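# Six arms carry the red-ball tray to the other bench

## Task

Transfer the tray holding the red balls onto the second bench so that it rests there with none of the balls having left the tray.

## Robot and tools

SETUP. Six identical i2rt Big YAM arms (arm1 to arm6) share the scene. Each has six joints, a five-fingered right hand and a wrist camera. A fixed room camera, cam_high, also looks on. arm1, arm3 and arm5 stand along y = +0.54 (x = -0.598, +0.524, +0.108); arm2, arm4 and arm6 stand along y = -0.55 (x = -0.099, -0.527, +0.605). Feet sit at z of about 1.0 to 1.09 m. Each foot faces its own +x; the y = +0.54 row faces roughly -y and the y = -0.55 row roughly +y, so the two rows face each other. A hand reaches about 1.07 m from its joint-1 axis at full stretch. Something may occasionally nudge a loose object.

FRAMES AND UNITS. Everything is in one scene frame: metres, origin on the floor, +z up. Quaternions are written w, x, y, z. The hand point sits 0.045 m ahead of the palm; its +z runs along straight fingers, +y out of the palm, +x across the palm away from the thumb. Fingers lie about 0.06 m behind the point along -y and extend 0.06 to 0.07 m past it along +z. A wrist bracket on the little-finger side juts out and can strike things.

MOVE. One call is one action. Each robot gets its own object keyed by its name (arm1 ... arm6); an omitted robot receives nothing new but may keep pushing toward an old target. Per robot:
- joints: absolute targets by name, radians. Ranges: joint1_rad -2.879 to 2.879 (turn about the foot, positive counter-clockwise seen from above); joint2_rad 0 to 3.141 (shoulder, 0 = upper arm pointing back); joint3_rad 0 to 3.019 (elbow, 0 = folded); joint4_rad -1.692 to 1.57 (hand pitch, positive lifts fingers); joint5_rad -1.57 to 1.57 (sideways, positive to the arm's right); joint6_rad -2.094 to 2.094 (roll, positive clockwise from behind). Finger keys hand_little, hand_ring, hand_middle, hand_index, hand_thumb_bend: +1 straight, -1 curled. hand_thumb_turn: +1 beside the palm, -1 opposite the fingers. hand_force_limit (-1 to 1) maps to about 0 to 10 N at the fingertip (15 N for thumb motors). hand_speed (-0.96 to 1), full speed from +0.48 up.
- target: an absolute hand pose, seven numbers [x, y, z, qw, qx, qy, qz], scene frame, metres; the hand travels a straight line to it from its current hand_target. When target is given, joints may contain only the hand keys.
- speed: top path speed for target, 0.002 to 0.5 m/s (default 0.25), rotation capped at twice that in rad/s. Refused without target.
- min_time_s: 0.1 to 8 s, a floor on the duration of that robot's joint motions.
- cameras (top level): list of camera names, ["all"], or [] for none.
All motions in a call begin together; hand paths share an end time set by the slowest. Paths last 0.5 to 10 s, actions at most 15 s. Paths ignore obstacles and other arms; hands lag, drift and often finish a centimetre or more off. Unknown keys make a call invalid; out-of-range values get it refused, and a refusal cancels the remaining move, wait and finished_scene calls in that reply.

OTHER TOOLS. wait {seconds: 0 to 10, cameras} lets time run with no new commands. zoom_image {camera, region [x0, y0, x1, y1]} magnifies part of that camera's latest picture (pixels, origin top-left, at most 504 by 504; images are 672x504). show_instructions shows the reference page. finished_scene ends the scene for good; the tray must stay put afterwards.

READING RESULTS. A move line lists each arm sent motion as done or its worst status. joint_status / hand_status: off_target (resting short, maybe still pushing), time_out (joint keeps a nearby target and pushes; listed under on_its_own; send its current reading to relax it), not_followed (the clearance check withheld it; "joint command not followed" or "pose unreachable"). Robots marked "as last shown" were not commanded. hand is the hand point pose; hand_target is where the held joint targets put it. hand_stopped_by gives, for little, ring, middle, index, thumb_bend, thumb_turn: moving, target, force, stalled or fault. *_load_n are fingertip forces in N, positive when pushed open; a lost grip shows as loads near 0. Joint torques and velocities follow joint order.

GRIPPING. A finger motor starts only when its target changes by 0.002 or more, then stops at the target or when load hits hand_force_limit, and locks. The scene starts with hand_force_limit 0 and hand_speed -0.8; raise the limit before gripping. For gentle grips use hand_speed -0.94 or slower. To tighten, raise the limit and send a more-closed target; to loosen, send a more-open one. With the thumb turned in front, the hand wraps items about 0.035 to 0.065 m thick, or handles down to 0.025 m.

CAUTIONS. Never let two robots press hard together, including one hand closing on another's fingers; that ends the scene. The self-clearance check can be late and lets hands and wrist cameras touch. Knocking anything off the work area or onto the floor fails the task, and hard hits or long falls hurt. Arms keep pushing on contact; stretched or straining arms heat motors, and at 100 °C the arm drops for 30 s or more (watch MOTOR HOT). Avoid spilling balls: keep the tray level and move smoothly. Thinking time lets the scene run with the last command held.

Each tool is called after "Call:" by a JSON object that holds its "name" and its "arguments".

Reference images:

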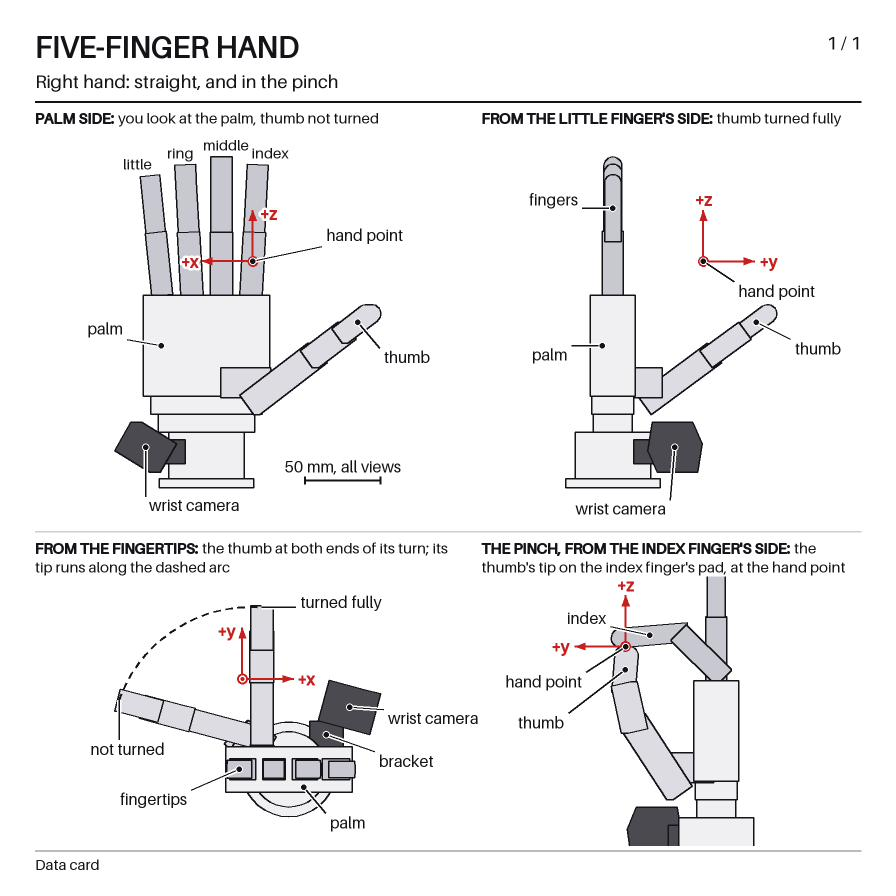

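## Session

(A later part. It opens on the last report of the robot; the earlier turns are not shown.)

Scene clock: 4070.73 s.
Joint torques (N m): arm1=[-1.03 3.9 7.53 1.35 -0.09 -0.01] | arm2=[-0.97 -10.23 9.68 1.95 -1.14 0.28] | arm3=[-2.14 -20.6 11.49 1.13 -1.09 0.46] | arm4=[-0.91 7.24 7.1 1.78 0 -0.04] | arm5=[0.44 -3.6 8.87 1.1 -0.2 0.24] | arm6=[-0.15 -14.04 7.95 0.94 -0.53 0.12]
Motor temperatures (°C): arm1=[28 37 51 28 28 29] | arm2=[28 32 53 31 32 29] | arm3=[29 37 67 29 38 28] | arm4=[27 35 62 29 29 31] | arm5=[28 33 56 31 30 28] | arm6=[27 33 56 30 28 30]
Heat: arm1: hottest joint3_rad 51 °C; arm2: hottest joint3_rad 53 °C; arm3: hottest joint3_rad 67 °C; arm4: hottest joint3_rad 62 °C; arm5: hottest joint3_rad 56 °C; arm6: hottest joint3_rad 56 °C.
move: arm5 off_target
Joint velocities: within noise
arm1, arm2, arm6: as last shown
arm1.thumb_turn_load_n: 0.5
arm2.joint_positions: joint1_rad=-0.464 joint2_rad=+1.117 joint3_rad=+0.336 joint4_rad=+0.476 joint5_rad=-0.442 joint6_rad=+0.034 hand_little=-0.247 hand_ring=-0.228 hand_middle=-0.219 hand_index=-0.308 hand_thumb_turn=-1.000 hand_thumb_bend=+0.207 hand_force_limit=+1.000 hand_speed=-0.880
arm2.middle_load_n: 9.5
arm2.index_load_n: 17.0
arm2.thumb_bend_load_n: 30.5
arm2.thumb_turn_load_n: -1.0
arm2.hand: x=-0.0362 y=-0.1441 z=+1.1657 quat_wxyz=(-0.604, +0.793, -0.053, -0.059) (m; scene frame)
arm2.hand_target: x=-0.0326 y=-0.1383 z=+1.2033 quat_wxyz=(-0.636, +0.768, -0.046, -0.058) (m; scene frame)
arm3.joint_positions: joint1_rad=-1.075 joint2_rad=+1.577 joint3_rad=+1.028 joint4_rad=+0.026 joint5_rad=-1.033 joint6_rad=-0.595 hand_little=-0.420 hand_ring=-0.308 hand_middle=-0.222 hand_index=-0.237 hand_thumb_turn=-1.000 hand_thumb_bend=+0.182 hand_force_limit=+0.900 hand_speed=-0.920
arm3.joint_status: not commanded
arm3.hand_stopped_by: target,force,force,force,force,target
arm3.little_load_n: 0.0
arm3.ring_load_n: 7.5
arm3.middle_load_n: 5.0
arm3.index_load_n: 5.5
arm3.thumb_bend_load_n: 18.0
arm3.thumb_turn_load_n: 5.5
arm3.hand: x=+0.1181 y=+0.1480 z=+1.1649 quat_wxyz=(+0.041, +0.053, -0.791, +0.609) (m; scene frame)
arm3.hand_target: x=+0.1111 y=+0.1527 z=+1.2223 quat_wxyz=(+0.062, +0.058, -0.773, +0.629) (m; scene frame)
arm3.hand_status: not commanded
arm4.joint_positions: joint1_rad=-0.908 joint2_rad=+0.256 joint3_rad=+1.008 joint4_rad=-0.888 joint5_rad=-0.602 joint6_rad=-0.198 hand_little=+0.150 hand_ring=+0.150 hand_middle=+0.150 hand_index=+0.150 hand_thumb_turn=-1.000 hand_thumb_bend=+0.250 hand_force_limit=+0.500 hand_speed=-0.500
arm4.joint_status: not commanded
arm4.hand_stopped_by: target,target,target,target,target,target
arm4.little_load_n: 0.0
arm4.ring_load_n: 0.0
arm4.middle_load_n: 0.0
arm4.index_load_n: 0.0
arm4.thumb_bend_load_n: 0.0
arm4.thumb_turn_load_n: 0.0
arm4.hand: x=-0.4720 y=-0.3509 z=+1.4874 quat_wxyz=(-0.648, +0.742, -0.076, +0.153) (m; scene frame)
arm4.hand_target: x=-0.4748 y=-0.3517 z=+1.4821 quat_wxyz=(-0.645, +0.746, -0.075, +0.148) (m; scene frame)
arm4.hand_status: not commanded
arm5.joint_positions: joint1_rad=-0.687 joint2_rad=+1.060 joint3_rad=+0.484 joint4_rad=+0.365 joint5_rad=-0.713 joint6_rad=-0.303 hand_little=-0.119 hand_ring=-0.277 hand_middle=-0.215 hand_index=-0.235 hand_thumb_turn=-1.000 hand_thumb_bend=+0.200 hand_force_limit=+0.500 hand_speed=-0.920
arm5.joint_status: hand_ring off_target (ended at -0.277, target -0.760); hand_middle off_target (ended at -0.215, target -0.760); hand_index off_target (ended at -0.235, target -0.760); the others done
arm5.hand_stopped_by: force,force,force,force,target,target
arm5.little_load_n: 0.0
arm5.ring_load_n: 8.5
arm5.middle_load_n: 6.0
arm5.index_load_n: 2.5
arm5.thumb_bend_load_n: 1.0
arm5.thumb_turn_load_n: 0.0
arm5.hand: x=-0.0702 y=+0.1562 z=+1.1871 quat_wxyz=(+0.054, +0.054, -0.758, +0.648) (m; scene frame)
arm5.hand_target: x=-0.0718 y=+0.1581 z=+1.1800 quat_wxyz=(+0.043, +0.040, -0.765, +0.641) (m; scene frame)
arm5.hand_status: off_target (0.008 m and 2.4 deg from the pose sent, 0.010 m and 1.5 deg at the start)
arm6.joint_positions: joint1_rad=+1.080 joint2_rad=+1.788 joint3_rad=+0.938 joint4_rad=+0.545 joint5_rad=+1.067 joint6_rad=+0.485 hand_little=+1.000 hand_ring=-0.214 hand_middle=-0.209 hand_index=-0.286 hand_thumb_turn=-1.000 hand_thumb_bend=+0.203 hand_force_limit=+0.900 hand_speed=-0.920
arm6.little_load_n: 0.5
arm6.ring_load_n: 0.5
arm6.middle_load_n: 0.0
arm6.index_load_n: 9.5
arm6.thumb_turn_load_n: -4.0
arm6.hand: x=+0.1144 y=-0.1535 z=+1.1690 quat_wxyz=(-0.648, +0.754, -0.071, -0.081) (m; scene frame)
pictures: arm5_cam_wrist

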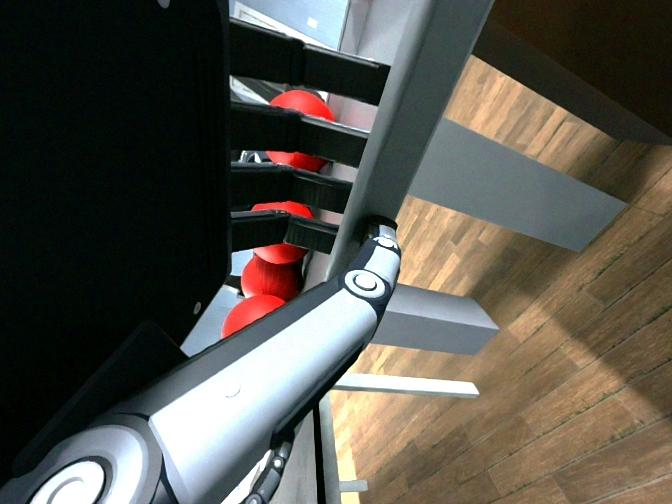

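Call:
{"name": "move", "arguments": {"arm5": {"target": [-0.071, 0.148, 1.188, 0.046, 0.044, -0.764, 0.643], "speed": 0.03, "joints": {"hand_little": -0.5, "hand_ring": -0.84, "hand_middle": -0.84, "hand_index": -0.84, "hand_force_limit": 0.85, "hand_speed": -0.92}}}}

Call:
{"name": "move", "arguments": {"arm5": {"joints": {"hand_thumb_bend": 0.10, "hand_force_limit": 0.9, "hand_speed": -0.92}}, "cameras": ["arm5_cam_wrist", "cam_high"]}}

Call:
{"name": "zoom_image", "arguments": {"camera": "cam_high", "region": [270, 110, 440, 250]}}

Scene clock: 4080.50 s.
Joint torques (N m): arm1=[-1.14 3.84 7.51 1.33 -0.09 -0.01] | arm2=[-0.91 -10.23 9.62 1.95 -1.13 0.27] | arm3=[-2.08 -20.6 11.49 1.14 -1.16 0.46] | arm4=[-0.38 6.89 7.01 1.77 0 -0.02] | arm5=[1.96 -3.19 10.58 0.8 -0.07 0.23] | arm6=[-0.15 -14.21 8.01 0.94 -0.52 0.1]
Motor temperatures (°C): arm1=[28 37 51 28 28 28] | arm2=[28 32 53 31 32 29] | arm3=[29 36 67 29 37 28] | arm4=[27 35 62 29 29 31] | arm5=[28 33 56 31 30 28] | arm6=[27 33 56 30 28 30]
Heat: arm1: hottest joint3_rad 51 °C; arm2: hottest joint3_rad 53 °C; arm3: hottest joint3_rad 67 °C; arm4: hottest joint3_rad 62 °C; arm5: hottest joint3_rad 56 °C; arm6: hottest joint3_rad 56 °C.
move: arm5 off_target
Joint velocities: within noise
arm1, arm3, arm4: as last shown
arm2.joint_positions: joint1_rad=-0.464 joint2_rad=+1.117 joint3_rad=+0.337 joint4_rad=+0.476 joint5_rad=-0.442 joint6_rad=+0.034 hand_little=-0.247 hand_ring=-0.228 hand_middle=-0.219 hand_index=-0.308 hand_thumb_turn=-1.000 hand_thumb_bend=+0.207 hand_force_limit=+1.000 hand_speed=-0.880
arm2.joint_status: not commanded
arm2.hand_stopped_by: force,force,force,force,target,target
arm2.little_load_n: 0.0
arm2.ring_load_n: 0.0
arm2.middle_load_n: 9.0
arm2.index_load_n: 16.0
arm2.thumb_bend_load_n: 31.0
arm2.thumb_turn_load_n: -1.5
arm2.hand: x=-0.0362 y=-0.1439 z=+1.1659 quat_wxyz=(-0.604, +0.793, -0.054, -0.059) (m; scene frame)
arm2.hand_target: x=-0.0326 y=-0.1384 z=+1.2033 quat_wxyz=(-0.636, +0.768, -0.046, -0.058) (m; scene frame)
arm2.hand_status: not commanded
arm3.joint_positions: joint1_rad=-1.074 joint2_rad=+1.577 joint3_rad=+1.028 joint4_rad=+0.026 joint5_rad=-1.031 joint6_rad=-0.594 hand_little=-0.420 hand_ring=-0.308 hand_middle=-0.222 hand_index=-0.237 hand_thumb_turn=-1.000 hand_thumb_bend=+0.182 hand_force_limit=+0.900 hand_speed=-0.920
arm3.ring_load_n: 9.0
arm3.hand: x=+0.1179 y=+0.1479 z=+1.1648 quat_wxyz=(+0.041, +0.052, -0.791, +0.608) (m; scene frame)
arm5.joint_positions: joint1_rad=-0.678 joint2_rad=+1.061 joint3_rad=+0.487 joint4_rad=+0.365 joint5_rad=-0.693 joint6_rad=-0.301 hand_little=-0.384 hand_ring=-0.282 hand_middle=-0.227 hand_index=-0.255 hand_thumb_turn=-1.000 hand_thumb_bend=+0.201 hand_force_limit=+0.850 hand_speed=-0.920
arm5.joint_status: hand_little off_target (ended at -0.384, target -0.500); hand_ring off_target (ended at -0.282, target -0.840); hand_middle off_target (ended at -0.227, target -0.840); hand_index off_target (ended at -0.255, target -0.840); the others done
arm5.hand_stopped_by: force,force,force,force,target,target
arm5.little_load_n: 9.5
arm5.ring_load_n: 5.5
arm5.middle_load_n: 6.5
arm5.index_load_n: 4.0
arm5.thumb_bend_load_n: 5.5
arm5.thumb_turn_load_n: 0.0
arm5.hand: x=-0.0707 y=+0.1538 z=+1.1879 quat_wxyz=(+0.058, +0.051, -0.758, +0.647) (m; scene frame)
arm5.hand_target: x=-0.0709 y=+0.1481 z=+1.1880 quat_wxyz=(+0.046, +0.044, -0.763, +0.643) (m; scene frame)
arm5.hand_status: done (0.006 m and 1.8 deg from the pose sent, 0.008 m and 1.8 deg at the start)
arm6.joint_positions: joint1_rad=+1.080 joint2_rad=+1.788 joint3_rad=+0.938 joint4_rad=+0.545 joint5_rad=+1.067 joint6_rad=+0.485 hand_little=+1.000 hand_ring=-0.214 hand_middle=-0.209 hand_index=-0.286 hand_thumb_turn=-1.000 hand_thumb_bend=+0.203 hand_force_limit=+0.900 hand_speed=-0.920
arm6.joint_status: not commanded
arm6.hand_stopped_by: target,force,force,force,target,target
arm6.little_load_n: 0.0
arm6.ring_load_n: 0.5
arm6.middle_load_n: 0.0
arm6.index_load_n: 9.0
arm6.thumb_bend_load_n: 15.5
arm6.thumb_turn_load_n: -4.5
arm6.hand: x=+0.1144 y=-0.1535 z=+1.1690 quat_wxyz=(-0.648, +0.754, -0.071, -0.081) (m; scene frame)
arm6.hand_target: x=+0.1153 y=-0.1504 z=+1.1553 quat_wxyz=(-0.641, +0.761, -0.062, -0.074) (m; scene frame)
arm6.hand_status: not commanded
pictures: none

Scene clock: 4081.17 s.
Joint torques (N m): arm1=[-1.08 3.9 7.51 1.35 -0.09 -0.02] | arm2=[-0.97 -10.23 9.63 1.95 -1.13 0.27] | arm3=[-2.14 -20.54 11.49 1.13 -1.16 0.46] | arm4=[-0.62 7.24 7.17 1.73 0 -0.03] | arm5=[1.9 -3.14 10.58 0.81 -0.06 0.23] | arm6=[0.09 -14.33 8.02 0.92 -0.51 0.11]
Motor temperatures (°C): arm1=[28 37 51 28 28 28] | arm2=[28 32 52 31 32 29] | arm3=[29 36 67 29 37 28] | arm4=[27 35 62 29 29 31] | arm5=[28 33 56 31 30 28] | arm6=[27 33 56 30 28 30]
Heat: arm1: hottest joint3_rad 51 °C; arm2: hottest joint3_rad 52 °C; arm3: hottest joint3_rad 67 °C; arm4: hottest joint3_rad 62 °C; arm5: hottest joint3_rad 56 °C; arm6: hottest joint3_rad 56 °C.
move: arm5 off_target
Joint velocities: within noise
arm1, arm2, arm3, arm4, arm6: as last shown
arm1.thumb_turn_load_n: 0.0
arm3.index_load_n: 5.0
arm5.joint_positions: joint1_rad=-0.678 joint2_rad=+1.061 joint3_rad=+0.487 joint4_rad=+0.365 joint5_rad=-0.693 joint6_rad=-0.301 hand_little=-0.384 hand_ring=-0.282 hand_middle=-0.227 hand_index=-0.255 hand_thumb_turn=-1.000 hand_thumb_bend=+0.180 hand_force_limit=+0.900 hand_speed=-0.920
arm5.joint_status: hand_thumb_bend off_target (ended at +0.180, target +0.100); the others done
arm5.hand_stopped_by: force,force,force,force,force,target
arm5.little_load_n: 10.0
arm5.ring_load_n: 6.0
arm5.middle_load_n: 7.0
arm5.index_load_n: 5.0
arm5.thumb_bend_load_n: 13.5
arm5.thumb_turn_load_n: 0.5
arm5.hand: x=-0.0707 y=+0.1538 z=+1.1879 quat_wxyz=(+0.058, +0.051, -0.758, +0.647) (m; scene frame)
arm5.hand_target: x=-0.0709 y=+0.1481 z=+1.1880 quat_wxyz=(+0.046, +0.044, -0.763, +0.643) (m; scene frame)
arm5.hand_status: not commanded
pictures: arm5_cam_wrist, cam_high

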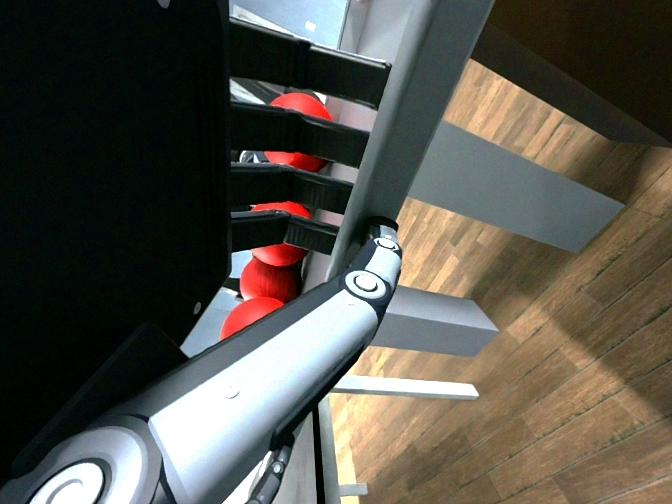

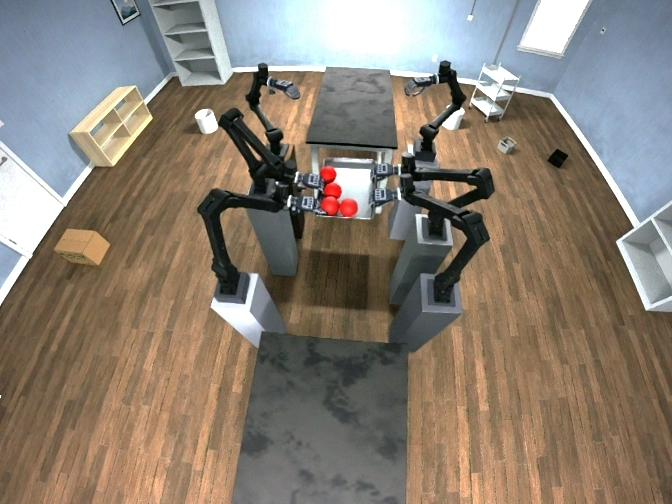

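Scaled by 2.965.

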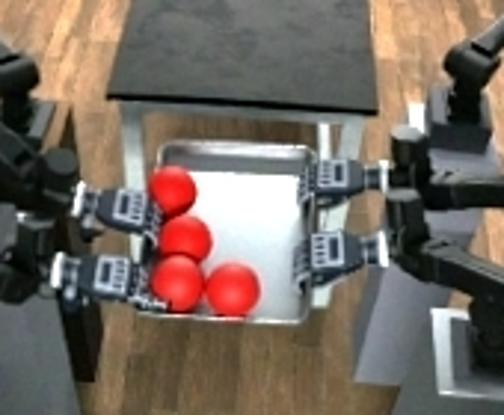

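Call:
{"name": "move", "arguments": {"arm5": {"target": [-0.071, 0.149, 1.215, 0.050, 0.046, -0.762, 0.645], "speed": 0.03}, "arm6": {"target": [0.115, -0.151, 1.178, -0.644, 0.759, -0.065, -0.076], "speed": 0.03}, "cameras": ["cam_high"]}}

Call:
{"name": "zoom_image", "arguments": {"camera": "cam_high", "region": [270, 110, 440, 250]}}

Scene clock: 4093.87 s.
Joint torques (N m): arm1=[-1.03 3.9 7.53 1.35 -0.08 -0.01] | arm2=[-0.79 -9.76 9.66 1.95 -1.18 0.29] | arm3=[-2.26 -19.6 11.55 1.16 -0.83 0.32] | arm4=[-0.44 7 7.24 1.76 0.04 0] | arm5=[1.26 -6.42 11.77 0.75 -0.12 0.26] | arm6=[0.26 -16.26 8.84 0.59 -0.22 0.05]
Motor temperatures (°C): arm1=[28 37 51 28 28 28] | arm2=[28 32 52 31 32 29] | arm3=[29 36 67 29 37 27] | arm4=[27 35 62 29 29 31] | arm5=[28 33 57 31 30 28] | arm6=[27 33 56 30 28 30]
Heat: arm1: hottest joint3_rad 51 °C; arm2: hottest joint3_rad 52 °C; arm3: hottest joint3_rad 67 °C; arm4: hottest joint3_rad 62 °C; arm5: hottest joint3_rad 57 °C; arm6: hottest joint3_rad 56 °C.
move: arm5 off_target; arm6 done
Joint velocities: within noise
arm1, arm2, arm3, arm4: as last shown
arm2.joint_positions: joint1_rad=-0.466 joint2_rad=+1.111 joint3_rad=+0.337 joint4_rad=+0.476 joint5_rad=-0.441 joint6_rad=+0.032 hand_little=-0.247 hand_ring=-0.228 hand_middle=-0.219 hand_index=-0.308 hand_thumb_turn=-1.000 hand_thumb_bend=+0.207 hand_force_limit=+1.000 hand_speed=-0.880
arm2.middle_load_n: 8.5
arm2.index_load_n: 15.5
arm2.thumb_bend_load_n: 30.5
arm2.thumb_turn_load_n: -1.0
arm2.hand: x=-0.0348 y=-0.1440 z=+1.1680 quat_wxyz=(-0.606, +0.791, -0.053, -0.056) (m; scene frame)
arm2.hand_target: x=-0.0327 y=-0.1384 z=+1.2033 quat_wxyz=(-0.636, +0.768, -0.046, -0.058) (m; scene frame)
arm3.joint_positions: joint1_rad=-1.074 joint2_rad=+1.567 joint3_rad=+1.028 joint4_rad=+0.026 joint5_rad=-1.039 joint6_rad=-0.578 hand_little=-0.420 hand_ring=-0.308 hand_middle=-0.222 hand_index=-0.237 hand_thumb_turn=-1.000 hand_thumb_bend=+0.182 hand_force_limit=+0.900 hand_speed=-0.920
arm3.ring_load_n: 7.5
arm3.index_load_n: 7.0
arm3.thumb_bend_load_n: 17.0
arm3.hand: x=+0.1210 y=+0.1474 z=+1.1706 quat_wxyz=(+0.036, +0.051, -0.788, +0.612) (m; scene frame)
arm3.hand_target: x=+0.1111 y=+0.1527 z=+1.2225 quat_wxyz=(+0.062, +0.058, -0.773, +0.629) (m; scene frame)
arm5.joint_positions: joint1_rad=-0.671 joint2_rad=+1.041 joint3_rad=+0.515 joint4_rad=+0.277 joint5_rad=-0.691 joint6_rad=-0.307 hand_little=-0.384 hand_ring=-0.282 hand_middle=-0.227 hand_index=-0.255 hand_thumb_turn=-1.000 hand_thumb_bend=+0.181 hand_force_limit=+0.900 hand_speed=-0.920
arm5.joint_status: not commanded
arm5.hand_stopped_by: force,force,force,force,force,target
arm5.little_load_n: 4.5
arm5.ring_load_n: 4.0
arm5.middle_load_n: 9.5
arm5.index_load_n: 8.0
arm5.thumb_bend_load_n: 14.0
arm5.thumb_turn_load_n: 1.0
arm5.hand: x=-0.0676 y=+0.1543 z=+1.1930 quat_wxyz=(+0.048, +0.048, -0.768, +0.636) (m; scene frame)
arm5.hand_target: x=-0.0707 y=+0.1494 z=+1.2149 quat_wxyz=(+0.050, +0.046, -0.761, +0.645) (m; scene frame)
arm5.hand_status: off_target (0.023 m and 1.3 deg from the pose sent, 0.028 m and 1.2 deg at the start)
arm6.joint_positions: joint1_rad=+1.080 joint2_rad=+1.770 joint3_rad=+0.938 joint4_rad=+0.511 joint5_rad=+1.067 joint6_rad=+0.490 hand_little=+1.000 hand_ring=-0.214 hand_middle=-0.209 hand_index=-0.286 hand_thumb_turn=-1.000 hand_thumb_bend=+0.203 hand_force_limit=+0.900 hand_speed=-0.920
arm6.joint_status: not commanded
arm6.hand_stopped_by: target,force,force,force,target,target
arm6.little_load_n: 0.5
arm6.ring_load_n: 1.0
arm6.middle_load_n: 1.0
arm6.index_load_n: 11.0
arm6.thumb_bend_load_n: 15.5
arm6.thumb_turn_load_n: -3.0
arm6.hand: x=+0.1168 y=-0.1548 z=+1.1732 quat_wxyz=(-0.646, +0.757, -0.068, -0.076) (m; scene frame)
arm6.hand_target: x=+0.1150 y=-0.1511 z=+1.1781 quat_wxyz=(-0.644, +0.758, -0.065, -0.076) (m; scene frame)
arm6.hand_status: done (0.006 m and 0.5 deg from the pose sent, 0.009 m and 1.1 deg at the start)
pictures: cam_high

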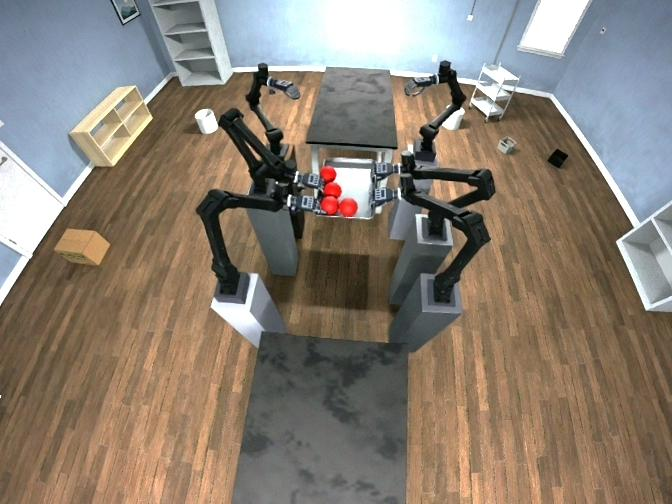

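Scaled by 2.965.

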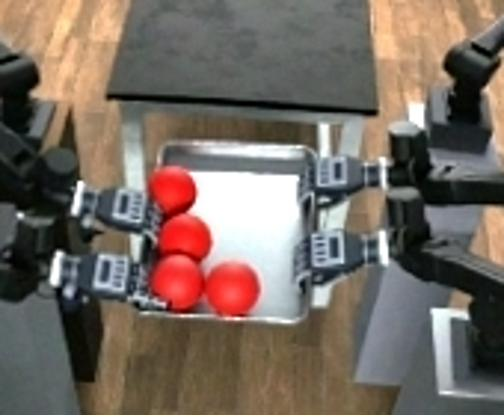

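Call:
{"name": "move", "arguments": {"arm2": {"target": [0.0873, -0.1384, 1.2033, -0.636, 0.768, -0.046, -0.058], "speed": 0.08}, "arm3": {"target": [0.2350, 0.1527, 1.2225, 0.062, 0.058, -0.773, 0.629], "speed": 0.08}, "arm5": {"target": [0.0493, 0.1494, 1.2170, 0.050, 0.046, -0.762, 0.645], "speed": 0.08}, "arm6": {"target": [0.2350, -0.1511, 1.1781, -0.644, 0.759, -0.065, -0.076], "speed": 0.08}, "cameras": ["cam_high"]}}

Call:
{"name": "zoom_image", "arguments": {"camera": "cam_high", "region": [270, 120, 440, 260]}}

Scene clock: 4124.63 s.
Joint torques (N m): arm1=[-1.14 3.9 7.53 1.35 -0.08 -0.01] | arm2=[-0.91 -9.17 10.8 1.54 -1.66 0.28] | arm3=[-1.96 -15.97 8.72 1.78 -0.81 0.38] | arm4=[-0.79 7.41 7.08 1.7 0.02 -0.01] | arm5=[2.02 -3.08 9.57 1.68 0.36 0.31] | arm6=[-0.32 -12.75 6.67 2.26 -0.19 -0.04]
Motor temperatures (°C): arm1=[28 37 51 28 28 28] | arm2=[28 32 52 31 33 29] | arm3=[29 36 67 29 35 27] | arm4=[27 35 61 29 29 31] | arm5=[28 33 62 31 30 28] | arm6=[27 33 56 30 28 30]
Heat: arm1: hottest joint3_rad 51 °C; arm2: hottest joint3_rad 52 °C; arm3: hottest joint3_rad 67 °C; arm4: hottest joint3_rad 61 °C; arm5: hottest joint3_rad 62 °C; arm6: hottest joint3_rad 56 °C.
move: arm2 off_target; arm3 off_target; arm5 done; arm6 done
Joint velocities: within noise
arm1, arm4: as last shown
arm1.middle_load_n: -0.5
arm2.joint_positions: joint1_rad=-0.800 joint2_rad=+1.301 joint3_rad=+0.490 joint4_rad=+0.476 joint5_rad=-0.756 joint6_rad=-0.069 hand_little=-0.247 hand_ring=-0.228 hand_middle=-0.219 hand_index=-0.308 hand_thumb_turn=-1.000 hand_thumb_bend=+0.207 hand_force_limit=+1.000 hand_speed=-0.880
arm2.joint_status: not commanded
arm2.hand_stopped_by: force,force,force,force,target,target
arm2.little_load_n: -0.5
arm2.ring_load_n: 0.0
arm2.middle_load_n: 9.5
arm2.index_load_n: 13.0
arm2.thumb_bend_load_n: 32.0
arm2.thumb_turn_load_n: -2.5
arm2.hand: x=+0.0792 y=-0.1454 z=+1.1748 quat_wxyz=(-0.618, +0.783, -0.056, -0.055) (m; scene frame)
arm2.hand_target: x=+0.0869 y=-0.1389 z=+1.2028 quat_wxyz=(-0.636, +0.768, -0.045, -0.057) (m; scene frame)
arm2.hand_status: off_target (0.030 m and 2.9 deg from the pose sent, 0.127 m and 4.4 deg at the start)
arm3.joint_positions: joint1_rad=-0.925 joint2_rad=+1.298 joint3_rad=+0.777 joint4_rad=+0.103 joint5_rad=-0.897 joint6_rad=-0.489 hand_little=-0.420 hand_ring=-0.308 hand_middle=-0.222 hand_index=-0.237 hand_thumb_turn=-1.000 hand_thumb_bend=+0.182 hand_force_limit=+0.900 hand_speed=-0.920
arm3.joint_status: not commanded
arm3.hand_stopped_by: target,force,force,force,force,target
arm3.little_load_n: 3.5
arm3.ring_load_n: 13.0
arm3.middle_load_n: 5.0
arm3.index_load_n: 6.0
arm3.thumb_bend_load_n: 15.0
arm3.thumb_turn_load_n: 3.5
arm3.hand: x=+0.2334 y=+0.1436 z=+1.1856 quat_wxyz=(+0.047, +0.059, -0.789, +0.609) (m; scene frame)
arm3.hand_target: x=+0.2351 y=+0.1514 z=+1.2206 quat_wxyz=(+0.062, +0.059, -0.773, +0.628) (m; scene frame)
arm3.hand_status: off_target (0.038 m and 3.4 deg from the pose sent, 0.125 m and 4.1 deg at the start)
arm5.joint_positions: joint1_rad=-0.282 joint2_rad=+0.797 joint3_rad=+0.433 joint4_rad=+0.181 joint5_rad=-0.313 joint6_rad=-0.225 hand_little=-0.384 hand_ring=-0.282 hand_middle=-0.227 hand_index=-0.255 hand_thumb_turn=-1.000 hand_thumb_bend=+0.181 hand_force_limit=+0.900 hand_speed=-0.920
arm5.joint_status: not commanded
arm5.hand_stopped_by: force,force,force,force,force,target
arm5.little_load_n: 9.0
arm5.ring_load_n: 4.5
arm5.middle_load_n: 4.0
arm5.index_load_n: 4.0
arm5.thumb_bend_load_n: 13.5
arm5.thumb_turn_load_n: 0.5
arm5.hand: x=+0.0462 y=+0.1488 z=+1.2141 quat_wxyz=(+0.055, +0.056, -0.763, +0.642) (m; scene frame)
arm5.hand_target: x=+0.0492 y=+0.1494 z=+1.2170 quat_wxyz=(+0.050, +0.046, -0.761, +0.645) (m; scene frame)
arm5.hand_status: done (0.004 m and 1.3 deg from the pose sent, 0.119 m and 1.3 deg at the start)
arm6.joint_positions: joint1_rad=+0.950 joint2_rad=+1.566 joint3_rad=+0.652 joint4_rad=+0.634 joint5_rad=+0.935 joint6_rad=+0.429 hand_little=+1.000 hand_ring=-0.214 hand_middle=-0.209 hand_index=-0.286 hand_thumb_turn=-1.000 hand_thumb_bend=+0.204 hand_force_limit=+0.900 hand_speed=-0.920
arm6.joint_status: not commanded
arm6.hand_stopped_by: target,force,force,force,target,target
arm6.little_load_n: 0.0
arm6.ring_load_n: 1.0
arm6.middle_load_n: 3.0
arm6.index_load_n: 9.5
arm6.thumb_bend_load_n: 17.5
arm6.thumb_turn_load_n: -3.0
arm6.hand: x=+0.2297 y=-0.1551 z=+1.1749 quat_wxyz=(-0.641, +0.761, -0.065, -0.076) (m; scene frame)
arm6.hand_target: x=+0.2349 y=-0.1512 z=+1.1781 quat_wxyz=(-0.644, +0.759, -0.065, -0.076) (m; scene frame)
arm6.hand_status: done (0.007 m and 0.4 deg from the pose sent, 0.118 m and 0.5 deg at the start)
pictures: cam_high

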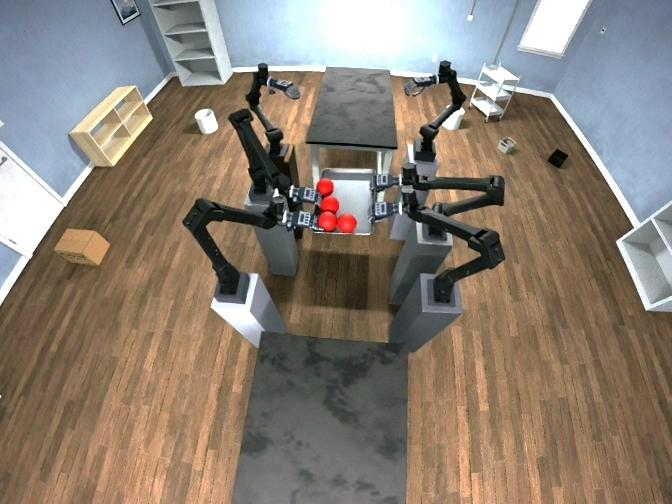

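Scaled by 2.965.

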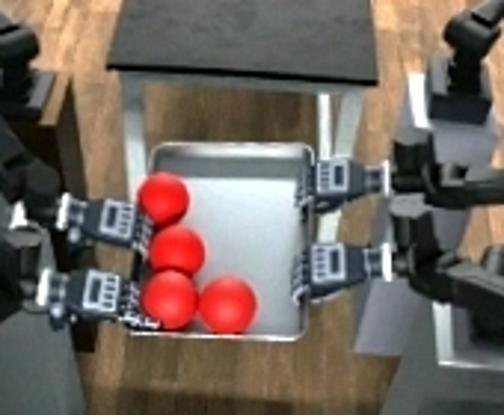

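Call:
{"name": "move", "arguments": {"arm2": {"target": [0.2073, -0.1384, 1.2033, -0.636, 0.768, -0.046, -0.058], "speed": 0.08}, "arm3": {"target": [0.3530, 0.1520, 1.2120, 0.062, 0.058, -0.773, 0.629], "speed": 0.08}, "arm5": {"target": [0.1690, 0.1494, 1.2050, 0.050, 0.046, -0.762, 0.645], "speed": 0.08}, "arm6": {"target": [0.3530, -0.1511, 1.1781, -0.644, 0.759, -0.065, -0.076], "speed": 0.08}, "cameras": ["cam_high"]}}

Call:
{"name": "zoom_image", "arguments": {"camera": "cam_high", "region": [270, 130, 440, 270]}}

Scene clock: 4138.73 s.
Joint torques (N m): arm1=[-1.08 3.9 7.51 1.35 -0.09 -0.02] | arm2=[-1.2 -12.4 10.78 1.16 -1.91 0.38] | arm3=[-1.26 -11.63 9.17 1.7 -0.5 0.19] | arm4=[-0.91 6.89 7.16 1.74 0.03 -0.02] | arm5=[2.02 0.15 9.61 2.86 0.3 0.16] | arm6=[0.21 -9.93 5.89 2.54 -0.08 0.05]
Motor temperatures (°C): arm1=[28 37 51 28 28 28] | arm2=[28 32 53 31 34 29] | arm3=[29 36 66 29 35 27] | arm4=[27 35 61 29 29 31] | arm5=[28 33 62 31 30 28] | arm6=[27 34 55 30 28 30]
Heat: arm1: hottest joint3_rad 51 °C; arm2: hottest joint3_rad 53 °C; arm3: hottest joint3_rad 66 °C; arm4: hottest joint3_rad 61 °C; arm5: hottest joint3_rad 62 °C; arm6: hottest joint3_rad 55 °C.
move: arm2 off_target; arm3 off_target; arm5 done; arm6 done
Joint velocities: within noise
arm1, arm4: as last shown
arm1.middle_load_n: 0.0
arm2.joint_positions: joint1_rad=-0.999 joint2_rad=+1.538 joint3_rad=+0.744 joint4_rad=+0.386 joint5_rad=-0.945 joint6_rad=-0.180 hand_little=-0.247 hand_ring=-0.228 hand_middle=-0.219 hand_index=-0.308 hand_thumb_turn=-1.000 hand_thumb_bend=+0.207 hand_force_limit=+1.000 hand_speed=-0.880
arm2.joint_status: not commanded
arm2.hand_stopped_by: force,force,force,force,target,target
arm2.little_load_n: 0.0
arm2.ring_load_n: 0.0
arm2.middle_load_n: 7.5
arm2.index_load_n: 13.5
arm2.thumb_bend_load_n: 30.5
arm2.thumb_turn_load_n: -2.0
arm2.hand: x=+0.1974 y=-0.1402 z=+1.1728 quat_wxyz=(-0.620, +0.781, -0.053, -0.054) (m; scene frame)
arm2.hand_target: x=+0.2067 y=-0.1387 z=+1.2026 quat_wxyz=(-0.636, +0.769, -0.046, -0.057) (m; scene frame)
arm2.hand_status: off_target (0.032 m and 2.5 deg from the pose sent, 0.131 m and 2.9 deg at the start)
arm3.joint_positions: joint1_rad=-0.689 joint2_rad=+1.033 joint3_rad=+0.552 joint4_rad=+0.144 joint5_rad=-0.670 joint6_rad=-0.365 hand_little=-0.420 hand_ring=-0.308 hand_middle=-0.222 hand_index=-0.237 hand_thumb_turn=-1.000 hand_thumb_bend=+0.182 hand_force_limit=+0.900 hand_speed=-0.920
arm3.joint_status: not commanded
arm3.hand_stopped_by: target,force,force,force,force,target
arm3.little_load_n: 2.5
arm3.ring_load_n: 14.5
arm3.middle_load_n: 6.5
arm3.index_load_n: 6.5
arm3.thumb_bend_load_n: 15.0
arm3.thumb_turn_load_n: 3.5
arm3.hand: x=+0.3519 y=+0.1456 z=+1.1812 quat_wxyz=(+0.048, +0.055, -0.791, +0.607) (m; scene frame)
arm3.hand_target: x=+0.3531 y=+0.1506 z=+1.2106 quat_wxyz=(+0.062, +0.059, -0.773, +0.629) (m; scene frame)
arm3.hand_status: off_target (0.031 m and 3.7 deg from the pose sent, 0.123 m and 3.4 deg at the start)
arm5.joint_positions: joint1_rad=+0.244 joint2_rad=+0.753 joint3_rad=+0.391 joint4_rad=+0.183 joint5_rad=+0.210 joint6_rad=-0.116 hand_little=-0.384 hand_ring=-0.282 hand_middle=-0.227 hand_index=-0.255 hand_thumb_turn=-1.000 hand_thumb_bend=+0.181 hand_force_limit=+0.900 hand_speed=-0.920
arm5.joint_status: not commanded
arm5.hand_stopped_by: force,force,force,force,force,target
arm5.little_load_n: 9.5
arm5.ring_load_n: 4.5
arm5.middle_load_n: 4.5
arm5.index_load_n: 3.5
arm5.thumb_bend_load_n: 14.0
arm5.thumb_turn_load_n: 0.5
arm5.hand: x=+0.1659 y=+0.1533 z=+1.2064 quat_wxyz=(+0.052, +0.049, -0.764, +0.642) (m; scene frame)
arm5.hand_target: x=+0.1689 y=+0.1496 z=+1.2051 quat_wxyz=(+0.050, +0.046, -0.762, +0.644) (m; scene frame)
arm5.hand_status: done (0.005 m and 0.6 deg from the pose sent, 0.123 m and 1.3 deg at the start)
arm6.joint_positions: joint1_rad=+0.722 joint2_rad=+1.368 joint3_rad=+0.414 joint4_rad=+0.726 joint5_rad=+0.714 joint6_rad=+0.343 hand_little=+1.000 hand_ring=-0.214 hand_middle=-0.209 hand_index=-0.286 hand_thumb_turn=-1.000 hand_thumb_bend=+0.204 hand_force_limit=+0.900 hand_speed=-0.920
arm6.joint_status: not commanded
arm6.hand_stopped_by: target,force,force,force,target,target
arm6.little_load_n: 0.0
arm6.ring_load_n: 2.0
arm6.middle_load_n: 4.0
arm6.index_load_n: 10.5
arm6.thumb_bend_load_n: 17.0
arm6.thumb_turn_load_n: -2.5
arm6.hand: x=+0.3481 y=-0.1505 z=+1.1734 quat_wxyz=(-0.639, +0.763, -0.062, -0.073) (m; scene frame)
arm6.hand_target: x=+0.3529 y=-0.1511 z=+1.1780 quat_wxyz=(-0.644, +0.759, -0.065, -0.076) (m; scene frame)
arm6.hand_status: done (0.007 m and 0.9 deg from the pose sent, 0.123 m and 0.4 deg at the start)
pictures: cam_high

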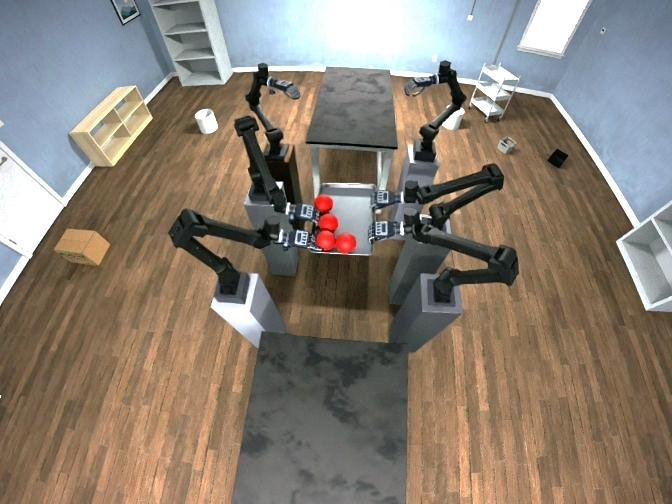

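Scaled by 2.965.

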